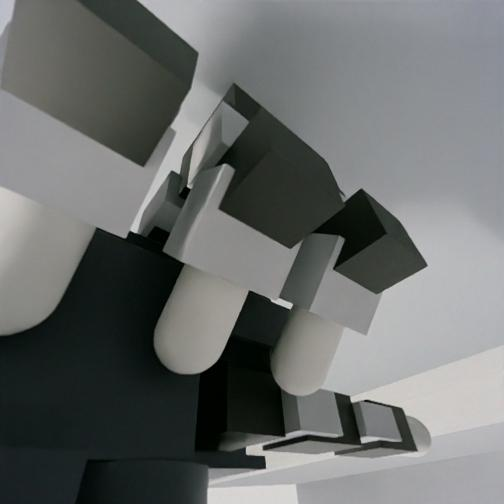

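move:
  target: [0.762, -0.03, 1.09, 0.5, -0.5, 0.5, -0.5]
  min_time_s: 1

move:
  target: [0.765, -0.05, 1.06, 0.5, -0.5, 0.5, -0.5]
  min_time_s: 1

Scene clock: 67.93 s.
move: done
base_odometry: x=-1.341 y=-0.655 heading=+2.126
base_tilt: forward=-0.6 right=+0.0
base_status: not commanded
joint_positions: joint_1_rad=-0.126 joint_2_rad=+0.065 joint_3_rad=+3.475 joint_4_rad=-1.266 joint_5_rad=-0.773 joint_6_rad=-0.234 joint_7_rad=+0.725 hand_index_mcp=-0.457 hand_index_abd=+0.002 hand_index_pip=-0.737 hand_index_dip=+0.046 hand_middle_mcp=-0.466 hand_middle_abd=+0.000 hand_middle_pip=-0.740 hand_middle_dip=+0.049 hand_ring_mcp=-0.467 hand_ring_abd=+0.000 hand_ring_pip=-0.739 hand_ring_dip=+0.049 hand_thumb_cmc=+0.716 hand_thumb_axl=+0.677 hand_thumb_mcp=+0.227 hand_thumb_ipl=+0.168 hand_current_limit=+0.400 hand_speed=-0.600
joint_status: not commanded
hand_state: blocked,goal,blocked,goal,goal,goal,blocked,goal,goal,goal,blocked,goal,goal,goal,goal,goal
index_mcp_current_ma: 30
index_abd_current_ma: 0
index_pip_current_ma: 73
index_dip_current_ma: 3
middle_mcp_current_ma: 15
middle_abd_current_ma: 0
middle_pip_current_ma: 64
middle_dip_current_ma: 7
ring_mcp_current_ma: 12
ring_abd_current_ma: 0
ring_pip_current_ma: 68
ring_dip_current_ma: 7
thumb_cmc_current_ma: 1
thumb_axl_current_ma: 0
thumb_mcp_current_ma: 0
thumb_ipl_current_ma: 0
hand_goal_index_mcp: -0.480
hand_goal_index_abd: 0.000
hand_goal_index_pip: -0.780
hand_goal_index_dip: 0.040
hand_goal_middle_mcp: -0.480
hand_goal_middle_abd: 0.000
hand_goal_middle_pip: -0.780
hand_goal_middle_dip: 0.040
hand_goal_ring_mcp: -0.480
hand_goal_ring_abd: 0.000
hand_goal_ring_pip: -0.780
hand_goal_ring_dip: 0.040
hand_goal_thumb_cmc: 0.714
hand_goal_thumb_axl: 0.678
hand_goal_thumb_mcp: 0.226
hand_goal_thumb_ipl: 0.168
motor_effort: joint_1_rad=-1(1) joint_2_rad=-19(22) joint_3_rad=+1(2) joint_4_rad=+17(19) joint_5_rad=-1(2) joint_6_rad=+7(7) joint_7_rad=+0(1)
hand_pose: x=+0.7564 y=-0.0468 z=+1.1137 quat_wxyz=(+0.506, -0.472, +0.492, -0.528) (m; base frame)
hand_target: x=+0.7620 y=-0.0300 z=+1.0900 quat_wxyz=(+0.500, -0.500, +0.500, -0.500) (m; base frame)
hand_status: done (0.030 m and 4.7 deg from the pose sent, 0.066 m and 3.9 deg at the start)
pictures: none

Scene clock: 69.57 s.
move: done
base_odometry: x=-1.341 y=-0.655 heading=+2.126
base_tilt: forward=-0.6 right=+0.0
base_status: not commanded
joint_positions: joint_1_rad=+0.005 joint_2_rad=+0.068 joint_3_rad=+3.376 joint_4_rad=-1.322 joint_5_rad=-1.014 joint_6_rad=-0.234 joint_7_rad=+0.973 hand_index_mcp=-0.457 hand_index_abd=+0.002 hand_index_pip=-0.737 hand_index_dip=+0.046 hand_middle_mcp=-0.466 hand_middle_abd=+0.000 hand_middle_pip=-0.740 hand_middle_dip=+0.049 hand_ring_mcp=-0.467 hand_ring_abd=+0.000 hand_ring_pip=-0.739 hand_ring_dip=+0.049 hand_thumb_cmc=+0.716 hand_thumb_axl=+0.677 hand_thumb_mcp=+0.227 hand_thumb_ipl=+0.168 hand_current_limit=+0.400 hand_speed=-0.600
joint_status: not commanded
hand_state: blocked,goal,blocked,goal,goal,goal,blocked,goal,goal,goal,blocked,goal,goal,goal,goal,goal
index_mcp_current_ma: 30
index_abd_current_ma: 0
index_pip_current_ma: 73
index_dip_current_ma: 3
middle_mcp_current_ma: 15
middle_abd_current_ma: 0
middle_pip_current_ma: 64
middle_dip_current_ma: 7
ring_mcp_current_ma: 12
ring_abd_current_ma: 0
ring_pip_current_ma: 68
ring_dip_current_ma: 7
thumb_cmc_current_ma: 1
thumb_axl_current_ma: 0
thumb_mcp_current_ma: 0
thumb_ipl_current_ma: 0
hand_goal_index_mcp: -0.480
hand_goal_index_abd: 0.000
hand_goal_index_pip: -0.780
hand_goal_index_dip: 0.040
hand_goal_middle_mcp: -0.480
hand_goal_middle_abd: 0.000
hand_goal_middle_pip: -0.780
hand_goal_middle_dip: 0.040
hand_goal_ring_mcp: -0.480
hand_goal_ring_abd: 0.000
hand_goal_ring_pip: -0.780
hand_goal_ring_dip: 0.040
hand_goal_thumb_cmc: 0.714
hand_goal_thumb_axl: 0.678
hand_goal_thumb_mcp: 0.226
hand_goal_thumb_ipl: 0.168
motor_effort: joint_1_rad=-1(1) joint_2_rad=-20(21) joint_3_rad=+0(1) joint_4_rad=+18(18) joint_5_rad=-2(2) joint_6_rad=+5(7) joint_7_rad=+1(1)
hand_pose: x=+0.7571 y=-0.0610 z=+1.0903 quat_wxyz=(+0.503, -0.476, +0.496, -0.523) (m; base frame)
hand_target: x=+0.7650 y=-0.0500 z=+1.0600 quat_wxyz=(+0.500, -0.500, +0.500, -0.500) (m; base frame)
hand_status: done (0.033 m and 3.8 deg from the pose sent, 0.055 m and 4.7 deg at the start)
pictures: none

move:
  target: [0.765, -0.035, 1.03, 0.5, -0.5, 0.5, -0.5]
  min_time_s: 1

move:
  target: [0.765, -0.035, 1.00, 0.5, -0.5, 0.5, -0.5]
  min_time_s: 1

move:
  target: [0.765, -0.035, 0.97, 0.5, -0.5, 0.5, -0.5]
  min_time_s: 1

Scene clock: 71.87 s.
move: done
base_odometry: x=-1.341 y=-0.655 heading=+2.126
base_tilt: forward=-0.6 right=-0.1
base_status: not commanded
joint_positions: joint_1_rad=+0.054 joint_2_rad=+0.068 joint_3_rad=+3.266 joint_4_rad=-1.430 joint_5_rad=-1.297 joint_6_rad=-0.234 joint_7_rad=+1.281 hand_index_mcp=-0.457 hand_index_abd=+0.002 hand_index_pip=-0.737 hand_index_dip=+0.046 hand_middle_mcp=-0.466 hand_middle_abd=+0.000 hand_middle_pip=-0.740 hand_middle_dip=+0.049 hand_ring_mcp=-0.467 hand_ring_abd=+0.000 hand_ring_pip=-0.739 hand_ring_dip=+0.049 hand_thumb_cmc=+0.716 hand_thumb_axl=+0.677 hand_thumb_mcp=+0.227 hand_thumb_ipl=+0.168 hand_current_limit=+0.400 hand_speed=-0.600
joint_status: not commanded
hand_state: blocked,goal,blocked,goal,goal,goal,blocked,goal,goal,goal,blocked,goal,goal,goal,goal,goal
index_mcp_current_ma: 30
index_abd_current_ma: 0
index_pip_current_ma: 73
index_dip_current_ma: 3
middle_mcp_current_ma: 15
middle_abd_current_ma: 0
middle_pip_current_ma: 64
middle_dip_current_ma: 7
ring_mcp_current_ma: 12
ring_abd_current_ma: 0
ring_pip_current_ma: 68
ring_dip_current_ma: 7
thumb_cmc_current_ma: 1
thumb_axl_current_ma: 0
thumb_mcp_current_ma: 0
thumb_ipl_current_ma: 0
hand_goal_index_mcp: -0.480
hand_goal_index_abd: 0.000
hand_goal_index_pip: -0.780
hand_goal_index_dip: 0.040
hand_goal_middle_mcp: -0.480
hand_goal_middle_abd: 0.000
hand_goal_middle_pip: -0.780
hand_goal_middle_dip: 0.040
hand_goal_ring_mcp: -0.480
hand_goal_ring_abd: 0.000
hand_goal_ring_pip: -0.780
hand_goal_ring_dip: 0.040
hand_goal_thumb_cmc: 0.714
hand_goal_thumb_axl: 0.678
hand_goal_thumb_mcp: 0.226
hand_goal_thumb_ipl: 0.168
motor_effort: joint_1_rad=-1(1) joint_2_rad=-21(21) joint_3_rad=+1(1) joint_4_rad=+18(19) joint_5_rad=-2(2) joint_6_rad=+2(5) joint_7_rad=+0(1)
hand_pose: x=+0.7582 y=-0.0190 z=+1.0421 quat_wxyz=(+0.513, -0.510, +0.486, -0.490) (m; base frame)
hand_target: x=+0.7650 y=-0.0350 z=+1.0300 quat_wxyz=(+0.500, -0.500, +0.500, -0.500) (m; base frame)
hand_status: done (0.021 m and 2.7 deg from the pose sent, 0.066 m and 3.8 deg at the start)
pictures: none

Scene clock: 73.53 s.
move: done
base_odometry: x=-1.341 y=-0.655 heading=+2.126
base_tilt: forward=-0.6 right=+0.0
base_status: not commanded
joint_positions: joint_1_rad=+0.054 joint_2_rad=+0.067 joint_3_rad=+3.263 joint_4_rad=-1.504 joint_5_rad=-1.813 joint_6_rad=-0.234 joint_7_rad=+1.805 hand_index_mcp=-0.457 hand_index_abd=+0.002 hand_index_pip=-0.737 hand_index_dip=+0.046 hand_middle_mcp=-0.466 hand_middle_abd=+0.000 hand_middle_pip=-0.740 hand_middle_dip=+0.049 hand_ring_mcp=-0.467 hand_ring_abd=+0.000 hand_ring_pip=-0.739 hand_ring_dip=+0.049 hand_thumb_cmc=+0.716 hand_thumb_axl=+0.677 hand_thumb_mcp=+0.227 hand_thumb_ipl=+0.168 hand_current_limit=+0.400 hand_speed=-0.600
joint_status: not commanded
hand_state: blocked,goal,blocked,goal,goal,goal,blocked,goal,goal,goal,blocked,goal,goal,goal,goal,goal
index_mcp_current_ma: 30
index_abd_current_ma: 0
index_pip_current_ma: 73
index_dip_current_ma: 3
middle_mcp_current_ma: 15
middle_abd_current_ma: 0
middle_pip_current_ma: 64
middle_dip_current_ma: 7
ring_mcp_current_ma: 13
ring_abd_current_ma: 0
ring_pip_current_ma: 68
ring_dip_current_ma: 7
thumb_cmc_current_ma: 1
thumb_axl_current_ma: 0
thumb_mcp_current_ma: 0
thumb_ipl_current_ma: 0
hand_goal_index_mcp: -0.480
hand_goal_index_abd: 0.000
hand_goal_index_pip: -0.780
hand_goal_index_dip: 0.040
hand_goal_middle_mcp: -0.480
hand_goal_middle_abd: 0.000
hand_goal_middle_pip: -0.780
hand_goal_middle_dip: 0.040
hand_goal_ring_mcp: -0.480
hand_goal_ring_abd: 0.000
hand_goal_ring_pip: -0.780
hand_goal_ring_dip: 0.040
hand_goal_thumb_cmc: 0.714
hand_goal_thumb_axl: 0.678
hand_goal_thumb_mcp: 0.226
hand_goal_thumb_ipl: 0.168
motor_effort: joint_1_rad=+0(1) joint_2_rad=-17(22) joint_3_rad=+1(1) joint_4_rad=+15(18) joint_5_rad=-1(2) joint_6_rad=+0(3) joint_7_rad=+0(1)
hand_pose: x=+0.7624 y=-0.0176 z=+1.0330 quat_wxyz=(+0.525, -0.500, +0.472, -0.501) (m; base frame)
hand_target: x=+0.7650 y=-0.0350 z=+1.0000 quat_wxyz=(+0.500, -0.500, +0.500, -0.500) (m; base frame)
hand_status: done (0.037 m and 4.3 deg from the pose sent, 0.046 m and 2.7 deg at the start)
pictures: none

Scene clock: 75.17 s.
move: done
base_odometry: x=-1.341 y=-0.655 heading=+2.126
base_tilt: forward=-0.7 right=+0.0
base_status: not commanded
joint_positions: joint_1_rad=-0.041 joint_2_rad=+0.066 joint_3_rad=+3.348 joint_4_rad=-1.582 joint_5_rad=-2.185 joint_6_rad=-0.234 joint_7_rad=+2.178 hand_index_mcp=-0.457 hand_index_abd=+0.002 hand_index_pip=-0.737 hand_index_dip=+0.046 hand_middle_mcp=-0.466 hand_middle_abd=+0.000 hand_middle_pip=-0.740 hand_middle_dip=+0.049 hand_ring_mcp=-0.453 hand_ring_abd=+0.000 hand_ring_pip=-0.753 hand_ring_dip=+0.049 hand_thumb_cmc=+0.716 hand_thumb_axl=+0.677 hand_thumb_mcp=+0.227 hand_thumb_ipl=+0.168 hand_current_limit=+0.400 hand_speed=-0.600
joint_status: not commanded
hand_state: blocked,goal,blocked,goal,goal,goal,blocked,goal,blocked,goal,blocked,goal,goal,goal,goal,goal
index_mcp_current_ma: 30
index_abd_current_ma: 0
index_pip_current_ma: 73
index_dip_current_ma: 3
middle_mcp_current_ma: 15
middle_abd_current_ma: 0
middle_pip_current_ma: 64
middle_dip_current_ma: 7
ring_mcp_current_ma: 39
ring_abd_current_ma: 0
ring_pip_current_ma: 36
ring_dip_current_ma: 7
thumb_cmc_current_ma: 1
thumb_axl_current_ma: 0
thumb_mcp_current_ma: 0
thumb_ipl_current_ma: 0
hand_goal_index_mcp: -0.480
hand_goal_index_abd: 0.000
hand_goal_index_pip: -0.780
hand_goal_index_dip: 0.040
hand_goal_middle_mcp: -0.480
hand_goal_middle_abd: 0.000
hand_goal_middle_pip: -0.780
hand_goal_middle_dip: 0.040
hand_goal_ring_mcp: -0.480
hand_goal_ring_abd: 0.000
hand_goal_ring_pip: -0.780
hand_goal_ring_dip: 0.040
hand_goal_thumb_cmc: 0.714
hand_goal_thumb_axl: 0.678
hand_goal_thumb_mcp: 0.226
hand_goal_thumb_ipl: 0.168
motor_effort: joint_1_rad=+2(2) joint_2_rad=-15(17) joint_3_rad=+3(3) joint_4_rad=+12(15) joint_5_rad=-1(2) joint_6_rad=+0(1) joint_7_rad=+0(1)
hand_pose: x=+0.7635 y=-0.0196 z=+1.0104 quat_wxyz=(+0.520, -0.493, +0.478, -0.508) (m; base frame)
hand_target: x=+0.7650 y=-0.0350 z=+0.9700 quat_wxyz=(+0.500, -0.500, +0.500, -0.500) (m; base frame)
hand_status: done (0.043 m and 3.6 deg from the pose sent, 0.065 m and 4.3 deg at the start)
pictures: none

move:
  target: [0.768, -0.035, 0.945, 0.5, -0.5, 0.5, -0.5]
  min_time_s: 1

move:
  target: [0.77, -0.035, 0.92, 0.5, -0.5, 0.5, -0.5]
  min_time_s: 1
  cameras: ["wrist_camera"]

Scene clock: 77.27 s.
move: done
base_odometry: x=-1.341 y=-0.655 heading=+2.126
base_tilt: forward=-0.6 right=+0.0
base_status: not commanded
joint_positions: joint_1_rad=-0.105 joint_2_rad=+0.066 joint_3_rad=+3.420 joint_4_rad=-1.636 joint_5_rad=-2.371 joint_6_rad=-0.272 joint_7_rad=+2.363 hand_index_mcp=-0.457 hand_index_abd=+0.002 hand_index_pip=-0.737 hand_index_dip=+0.046 hand_middle_mcp=-0.466 hand_middle_abd=+0.000 hand_middle_pip=-0.740 hand_middle_dip=+0.049 hand_ring_mcp=-0.442 hand_ring_abd=+0.000 hand_ring_pip=-0.764 hand_ring_dip=+0.049 hand_thumb_cmc=+0.716 hand_thumb_axl=+0.677 hand_thumb_mcp=+0.227 hand_thumb_ipl=+0.168 hand_current_limit=+0.400 hand_speed=-0.600
joint_status: not commanded
hand_state: blocked,goal,blocked,goal,goal,goal,blocked,goal,blocked,goal,goal,goal,goal,goal,goal,goal
index_mcp_current_ma: 30
index_abd_current_ma: 0
index_pip_current_ma: 73
index_dip_current_ma: 3
middle_mcp_current_ma: 15
middle_abd_current_ma: 0
middle_pip_current_ma: 64
middle_dip_current_ma: 7
ring_mcp_current_ma: 66
ring_abd_current_ma: 0
ring_pip_current_ma: 16
ring_dip_current_ma: 7
thumb_cmc_current_ma: 1
thumb_axl_current_ma: 0
thumb_mcp_current_ma: 0
thumb_ipl_current_ma: 0
hand_goal_index_mcp: -0.480
hand_goal_index_abd: 0.000
hand_goal_index_pip: -0.780
hand_goal_index_dip: 0.040
hand_goal_middle_mcp: -0.480
hand_goal_middle_abd: 0.000
hand_goal_middle_pip: -0.780
hand_goal_middle_dip: 0.040
hand_goal_ring_mcp: -0.480
hand_goal_ring_abd: 0.000
hand_goal_ring_pip: -0.780
hand_goal_ring_dip: 0.040
hand_goal_thumb_cmc: 0.714
hand_goal_thumb_axl: 0.678
hand_goal_thumb_mcp: 0.226
hand_goal_thumb_ipl: 0.168
motor_effort: joint_1_rad=+1(2) joint_2_rad=-15(15) joint_3_rad=+3(3) joint_4_rad=+11(12) joint_5_rad=-1(2) joint_6_rad=+0(1) joint_7_rad=+0(1)
hand_pose: x=+0.7628 y=-0.0230 z=+0.9957 quat_wxyz=(+0.519, -0.489, +0.479, -0.512) (m; base frame)
hand_target: x=+0.7680 y=-0.0350 z=+0.9450 quat_wxyz=(+0.500, -0.500, +0.500, -0.500) (m; base frame)
hand_status: done (0.052 m and 3.8 deg from the pose sent, 0.067 m and 3.6 deg at the start)
pictures: none

Scene clock: 78.57 s.
move: off_target
base_odometry: x=-1.341 y=-0.655 heading=+2.126
base_tilt: forward=-0.6 right=+0.0
base_status: not commanded
joint_positions: joint_1_rad=-0.136 joint_2_rad=+0.066 joint_3_rad=+3.466 joint_4_rad=-1.692 joint_5_rad=-2.494 joint_6_rad=-0.344 joint_7_rad=+2.485 hand_index_mcp=-0.457 hand_index_abd=+0.002 hand_index_pip=-0.737 hand_index_dip=+0.046 hand_middle_mcp=-0.466 hand_middle_abd=+0.000 hand_middle_pip=-0.740 hand_middle_dip=+0.049 hand_ring_mcp=-0.439 hand_ring_abd=+0.000 hand_ring_pip=-0.766 hand_ring_dip=+0.048 hand_thumb_cmc=+0.716 hand_thumb_axl=+0.677 hand_thumb_mcp=+0.227 hand_thumb_ipl=+0.168 hand_current_limit=+0.400 hand_speed=-0.600
joint_status: not commanded
hand_state: blocked,goal,blocked,goal,goal,goal,blocked,goal,blocked,goal,goal,goal,goal,goal,goal,goal
index_mcp_current_ma: 30
index_abd_current_ma: 0
index_pip_current_ma: 73
index_dip_current_ma: 3
middle_mcp_current_ma: 15
middle_abd_current_ma: 0
middle_pip_current_ma: 64
middle_dip_current_ma: 7
ring_mcp_current_ma: 74
ring_abd_current_ma: 0
ring_pip_current_ma: 12
ring_dip_current_ma: 6
thumb_cmc_current_ma: 1
thumb_axl_current_ma: 0
thumb_mcp_current_ma: 0
thumb_ipl_current_ma: 0
hand_goal_index_mcp: -0.480
hand_goal_index_abd: 0.000
hand_goal_index_pip: -0.780
hand_goal_index_dip: 0.040
hand_goal_middle_mcp: -0.480
hand_goal_middle_abd: 0.000
hand_goal_middle_pip: -0.780
hand_goal_middle_dip: 0.040
hand_goal_ring_mcp: -0.480
hand_goal_ring_abd: 0.000
hand_goal_ring_pip: -0.780
hand_goal_ring_dip: 0.040
hand_goal_thumb_cmc: 0.714
hand_goal_thumb_axl: 0.678
hand_goal_thumb_mcp: 0.226
hand_goal_thumb_ipl: 0.168
motor_effort: joint_1_rad=+1(2) joint_2_rad=-13(15) joint_3_rad=+2(3) joint_4_rad=+10(11) joint_5_rad=-1(2) joint_6_rad=+0(1) joint_7_rad=+0(1)
hand_pose: x=+0.7611 y=-0.0254 z=+0.9859 quat_wxyz=(+0.526, -0.483, +0.472, -0.517) (m; base frame)
hand_target: x=+0.7700 y=-0.0350 z=+0.9200 quat_wxyz=(+0.500, -0.500, +0.500, -0.500) (m; base frame)
hand_status: off_target (0.067 m and 5.2 deg from the pose sent, 0.077 m and 3.8 deg at the start)
pictures: wrist_camera
camera_calibration:
wrist_camera: T_world_to_cam=[[-0.00278586, 0.768928, -0.63933, 0.678844], [-0.804213, 0.378256, 0.458436, 0.118428], [0.594334, 0.515434, 0.617328, -0.922493], [0, 0, 0, 1]] pos_world=[0.645402, -0.0912936, 0.949194]

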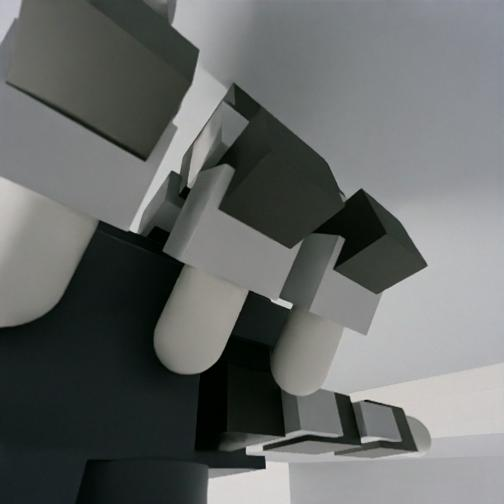

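move:
  target: [0.775, -0.035, 0.89, 0.5, -0.5, 0.5, -0.5]
  min_time_s: 1

move:
  base: {"translate_m": 0.06}
  speeds: {"translate_m": 0.1}
  cameras: ["all"]

Scene clock: 80.53 s.
move: off_target
base_odometry: x=-1.341 y=-0.655 heading=+2.126
base_tilt: forward=-0.7 right=-0.1
base_status: not commanded
joint_positions: joint_1_rad=-0.157 joint_2_rad=+0.088 joint_3_rad=+3.499 joint_4_rad=-1.751 joint_5_rad=-2.592 joint_6_rad=-0.434 joint_7_rad=+2.577 hand_index_mcp=-0.457 hand_index_abd=+0.002 hand_index_pip=-0.737 hand_index_dip=+0.046 hand_middle_mcp=-0.466 hand_middle_abd=+0.000 hand_middle_pip=-0.740 hand_middle_dip=+0.049 hand_ring_mcp=-0.440 hand_ring_abd=+0.000 hand_ring_pip=-0.766 hand_ring_dip=+0.048 hand_thumb_cmc=+0.716 hand_thumb_axl=+0.677 hand_thumb_mcp=+0.227 hand_thumb_ipl=+0.168 hand_current_limit=+0.400 hand_speed=-0.600
joint_status: not commanded
hand_state: blocked,goal,blocked,goal,goal,goal,blocked,goal,blocked,goal,goal,goal,goal,goal,goal,goal
index_mcp_current_ma: 30
index_abd_current_ma: 0
index_pip_current_ma: 73
index_dip_current_ma: 3
middle_mcp_current_ma: 15
middle_abd_current_ma: 0
middle_pip_current_ma: 64
middle_dip_current_ma: 7
ring_mcp_current_ma: 72
ring_abd_current_ma: 0
ring_pip_current_ma: 12
ring_dip_current_ma: 6
thumb_cmc_current_ma: 1
thumb_axl_current_ma: 0
thumb_mcp_current_ma: 0
thumb_ipl_current_ma: 0
hand_goal_index_mcp: -0.480
hand_goal_index_abd: 0.000
hand_goal_index_pip: -0.780
hand_goal_index_dip: 0.040
hand_goal_middle_mcp: -0.480
hand_goal_middle_abd: 0.000
hand_goal_middle_pip: -0.780
hand_goal_middle_dip: 0.040
hand_goal_ring_mcp: -0.480
hand_goal_ring_abd: 0.000
hand_goal_ring_pip: -0.780
hand_goal_ring_dip: 0.040
hand_goal_thumb_cmc: 0.714
hand_goal_thumb_axl: 0.678
hand_goal_thumb_mcp: 0.226
hand_goal_thumb_ipl: 0.168
motor_effort: joint_1_rad=+1(1) joint_2_rad=-11(13) joint_3_rad=+3(3) joint_4_rad=+10(10) joint_5_rad=-2(2) joint_6_rad=+0(1) joint_7_rad=-1(1)
hand_pose: x=+0.7649 y=-0.0251 z=+0.9658 quat_wxyz=(+0.533, -0.479, +0.467, -0.518) (m; base frame)
hand_target: x=+0.7750 y=-0.0350 z=+0.8900 quat_wxyz=(+0.500, -0.500, +0.500, -0.500) (m; base frame)
hand_status: off_target (0.077 m and 6.2 deg from the pose sent, 0.097 m and 5.2 deg at the start)
pictures: none

Scene clock: 82.00 s.
move: done
base_odometry: x=-1.373 y=-0.604 heading=+2.126
base_tilt: forward=-0.6 right=+0.0
base_status: done
joint_positions: joint_1_rad=-0.163 joint_2_rad=+0.153 joint_3_rad=+3.520 joint_4_rad=-1.810 joint_5_rad=-2.595 joint_6_rad=-0.437 joint_7_rad=+2.582 hand_index_mcp=-0.457 hand_index_abd=+0.004 hand_index_pip=-0.739 hand_index_dip=+0.047 hand_middle_mcp=-0.468 hand_middle_abd=+0.000 hand_middle_pip=-0.739 hand_middle_dip=+0.050 hand_ring_mcp=-0.468 hand_ring_abd=-0.001 hand_ring_pip=-0.739 hand_ring_dip=+0.052 hand_thumb_cmc=+0.716 hand_thumb_axl=+0.676 hand_thumb_mcp=+0.227 hand_thumb_ipl=+0.168 hand_current_limit=+0.400 hand_speed=-0.600
joint_status: not commanded
hand_state: blocked,goal,blocked,goal,goal,goal,blocked,goal,goal,goal,blocked,goal,goal,goal,goal,goal
index_mcp_current_ma: 31
index_abd_current_ma: 2
index_pip_current_ma: 67
index_dip_current_ma: 5
middle_mcp_current_ma: 12
middle_abd_current_ma: 0
middle_pip_current_ma: 69
middle_dip_current_ma: 8
ring_mcp_current_ma: 12
ring_abd_current_ma: 0
ring_pip_current_ma: 67
ring_dip_current_ma: 11
thumb_cmc_current_ma: 1
thumb_axl_current_ma: -1
thumb_mcp_current_ma: 0
thumb_ipl_current_ma: 0
hand_goal_index_mcp: -0.480
hand_goal_index_abd: 0.000
hand_goal_index_pip: -0.780
hand_goal_index_dip: 0.040
hand_goal_middle_mcp: -0.480
hand_goal_middle_abd: 0.000
hand_goal_middle_pip: -0.780
hand_goal_middle_dip: 0.040
hand_goal_ring_mcp: -0.480
hand_goal_ring_abd: 0.000
hand_goal_ring_pip: -0.780
hand_goal_ring_dip: 0.040
hand_goal_thumb_cmc: 0.714
hand_goal_thumb_axl: 0.678
hand_goal_thumb_mcp: 0.226
hand_goal_thumb_ipl: 0.168
motor_effort: joint_1_rad=-1(7) joint_2_rad=-21(24) joint_3_rad=+1(8) joint_4_rad=+17(19) joint_5_rad=-2(4) joint_6_rad=-7(8) joint_7_rad=+0(1)
hand_pose: x=+0.7707 y=-0.0306 z=+0.8914 quat_wxyz=(+0.499, -0.506, +0.501, -0.494) (m; base frame)
hand_target: x=+0.7750 y=-0.0350 z=+0.8900 quat_wxyz=(+0.500, -0.500, +0.500, -0.500) (m; base frame)
hand_status: not commanded
pictures: base_camera, wrist_camera
camera_calibration:
wrist_camera: T_world_to_cam=[[-0.0598931, 0.770325, -0.634833, 0.662558], [-0.749699, 0.385188, 0.538129, 0.0586361], [0.659064, 0.508163, 0.554441, -0.861114], [0, 0, 0, 1]] pos_world=[0.651171, -0.0953844, 0.866497]

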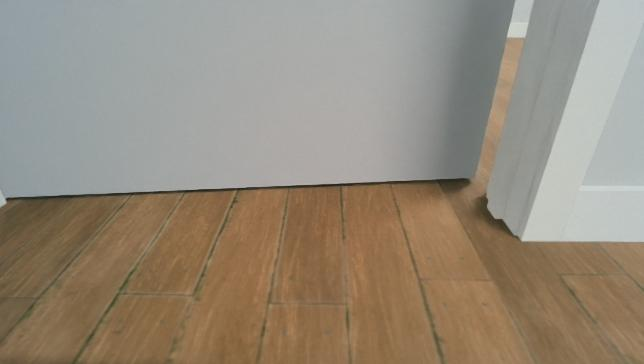

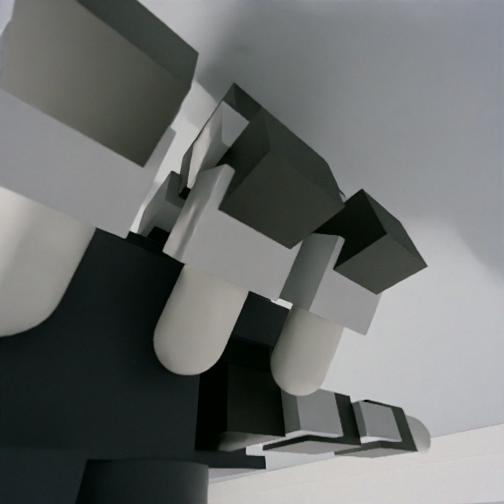

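move:
  base: {"strafe_m": 0.18}
  speeds: {"strafe_m": 0.2}

move:
  base: {"translate_m": 0.25}
  speeds: {"translate_m": 0.15}
  cameras: ["all"]

Scene clock: 85.33 s.
move: done
base_odometry: x=-1.526 y=-0.699 heading=+2.126
base_tilt: forward=-0.6 right=-0.1
base_status: done
joint_positions: joint_1_rad=-0.163 joint_2_rad=+0.153 joint_3_rad=+3.521 joint_4_rad=-1.811 joint_5_rad=-2.595 joint_6_rad=-0.437 joint_7_rad=+2.582 hand_index_mcp=-0.457 hand_index_abd=+0.004 hand_index_pip=-0.740 hand_index_dip=+0.047 hand_middle_mcp=-0.468 hand_middle_abd=+0.000 hand_middle_pip=-0.739 hand_middle_dip=+0.050 hand_ring_mcp=-0.468 hand_ring_abd=-0.001 hand_ring_pip=-0.739 hand_ring_dip=+0.052 hand_thumb_cmc=+0.717 hand_thumb_axl=+0.676 hand_thumb_mcp=+0.227 hand_thumb_ipl=+0.168 hand_current_limit=+0.400 hand_speed=-0.600
joint_status: not commanded
hand_state: blocked,goal,blocked,goal,goal,goal,blocked,goal,goal,goal,blocked,goal,goal,goal,goal,goal
index_mcp_current_ma: 30
index_abd_current_ma: 2
index_pip_current_ma: 66
index_dip_current_ma: 5
middle_mcp_current_ma: 12
middle_abd_current_ma: 0
middle_pip_current_ma: 69
middle_dip_current_ma: 8
ring_mcp_current_ma: 12
ring_abd_current_ma: 0
ring_pip_current_ma: 67
ring_dip_current_ma: 11
thumb_cmc_current_ma: 1
thumb_axl_current_ma: -1
thumb_mcp_current_ma: 0
thumb_ipl_current_ma: 0
hand_goal_index_mcp: -0.480
hand_goal_index_abd: 0.000
hand_goal_index_pip: -0.780
hand_goal_index_dip: 0.040
hand_goal_middle_mcp: -0.480
hand_goal_middle_abd: 0.000
hand_goal_middle_pip: -0.780
hand_goal_middle_dip: 0.040
hand_goal_ring_mcp: -0.480
hand_goal_ring_abd: 0.000
hand_goal_ring_pip: -0.780
hand_goal_ring_dip: 0.040
hand_goal_thumb_cmc: 0.714
hand_goal_thumb_axl: 0.678
hand_goal_thumb_mcp: 0.226
hand_goal_thumb_ipl: 0.168
motor_effort: joint_1_rad=-1(4) joint_2_rad=-21(23) joint_3_rad=+1(3) joint_4_rad=+17(19) joint_5_rad=-2(2) joint_6_rad=-7(8) joint_7_rad=+0(1)
hand_pose: x=+0.7705 y=-0.0318 z=+0.8903 quat_wxyz=(+0.499, -0.506, +0.502, -0.494) (m; base frame)
hand_target: x=+0.7750 y=-0.0350 z=+0.8900 quat_wxyz=(+0.500, -0.500, +0.500, -0.500) (m; base frame)
hand_status: not commanded
pictures: none

Scene clock: 87.63 s.
move: done
base_odometry: x=-1.658 y=-0.487 heading=+2.127
base_tilt: forward=-0.6 right=-0.1
base_status: done
joint_positions: joint_1_rad=-0.159 joint_2_rad=+0.155 joint_3_rad=+3.525 joint_4_rad=-1.827 joint_5_rad=-2.599 joint_6_rad=-0.437 joint_7_rad=+2.582 hand_index_mcp=-0.457 hand_index_abd=+0.008 hand_index_pip=-0.739 hand_index_dip=+0.048 hand_middle_mcp=-0.467 hand_middle_abd=+0.000 hand_middle_pip=-0.739 hand_middle_dip=+0.050 hand_ring_mcp=-0.468 hand_ring_abd=-0.001 hand_ring_pip=-0.739 hand_ring_dip=+0.052 hand_thumb_cmc=+0.716 hand_thumb_axl=+0.676 hand_thumb_mcp=+0.227 hand_thumb_ipl=+0.168 hand_current_limit=+0.400 hand_speed=-0.600
joint_status: not commanded
hand_state: blocked,goal,blocked,goal,goal,goal,blocked,goal,goal,goal,blocked,goal,goal,goal,goal,goal
index_mcp_current_ma: 30
index_abd_current_ma: 5
index_pip_current_ma: 67
index_dip_current_ma: 5
middle_mcp_current_ma: 13
middle_abd_current_ma: 0
middle_pip_current_ma: 67
middle_dip_current_ma: 8
ring_mcp_current_ma: 12
ring_abd_current_ma: 0
ring_pip_current_ma: 67
ring_dip_current_ma: 11
thumb_cmc_current_ma: 1
thumb_axl_current_ma: -1
thumb_mcp_current_ma: 0
thumb_ipl_current_ma: 0
hand_goal_index_mcp: -0.480
hand_goal_index_abd: 0.000
hand_goal_index_pip: -0.780
hand_goal_index_dip: 0.040
hand_goal_middle_mcp: -0.480
hand_goal_middle_abd: 0.000
hand_goal_middle_pip: -0.780
hand_goal_middle_dip: 0.040
hand_goal_ring_mcp: -0.480
hand_goal_ring_abd: 0.000
hand_goal_ring_pip: -0.780
hand_goal_ring_dip: 0.040
hand_goal_thumb_cmc: 0.714
hand_goal_thumb_axl: 0.678
hand_goal_thumb_mcp: 0.226
hand_goal_thumb_ipl: 0.168
motor_effort: joint_1_rad=-1(3) joint_2_rad=-21(24) joint_3_rad=+1(2) joint_4_rad=+17(25) joint_5_rad=-2(5) joint_6_rad=-7(9) joint_7_rad=+0(1)
hand_pose: x=+0.7675 y=-0.0362 z=+0.8806 quat_wxyz=(+0.494, -0.506, +0.510, -0.490) (m; base frame)
hand_target: x=+0.7750 y=-0.0350 z=+0.8900 quat_wxyz=(+0.500, -0.500, +0.500, -0.500) (m; base frame)
hand_status: not commanded
pictures: base_camera, wrist_camera
camera_calibration:
wrist_camera: T_world_to_cam=[[-0.0620262, 0.775321, -0.628515, 0.656022], [-0.735461, 0.390205, 0.553929, 0.0394973], [0.674722, 0.496606, 0.546015, -0.855193], [0, 0, 0, 1]] pos_world=[0.646757, -0.099346, 0.857389]

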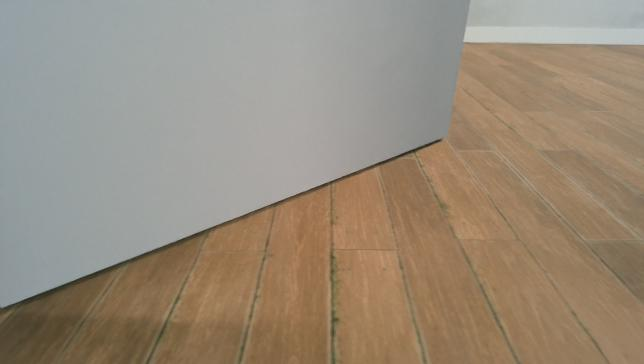

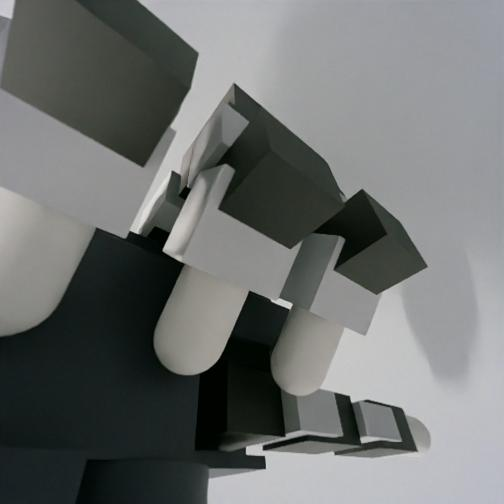

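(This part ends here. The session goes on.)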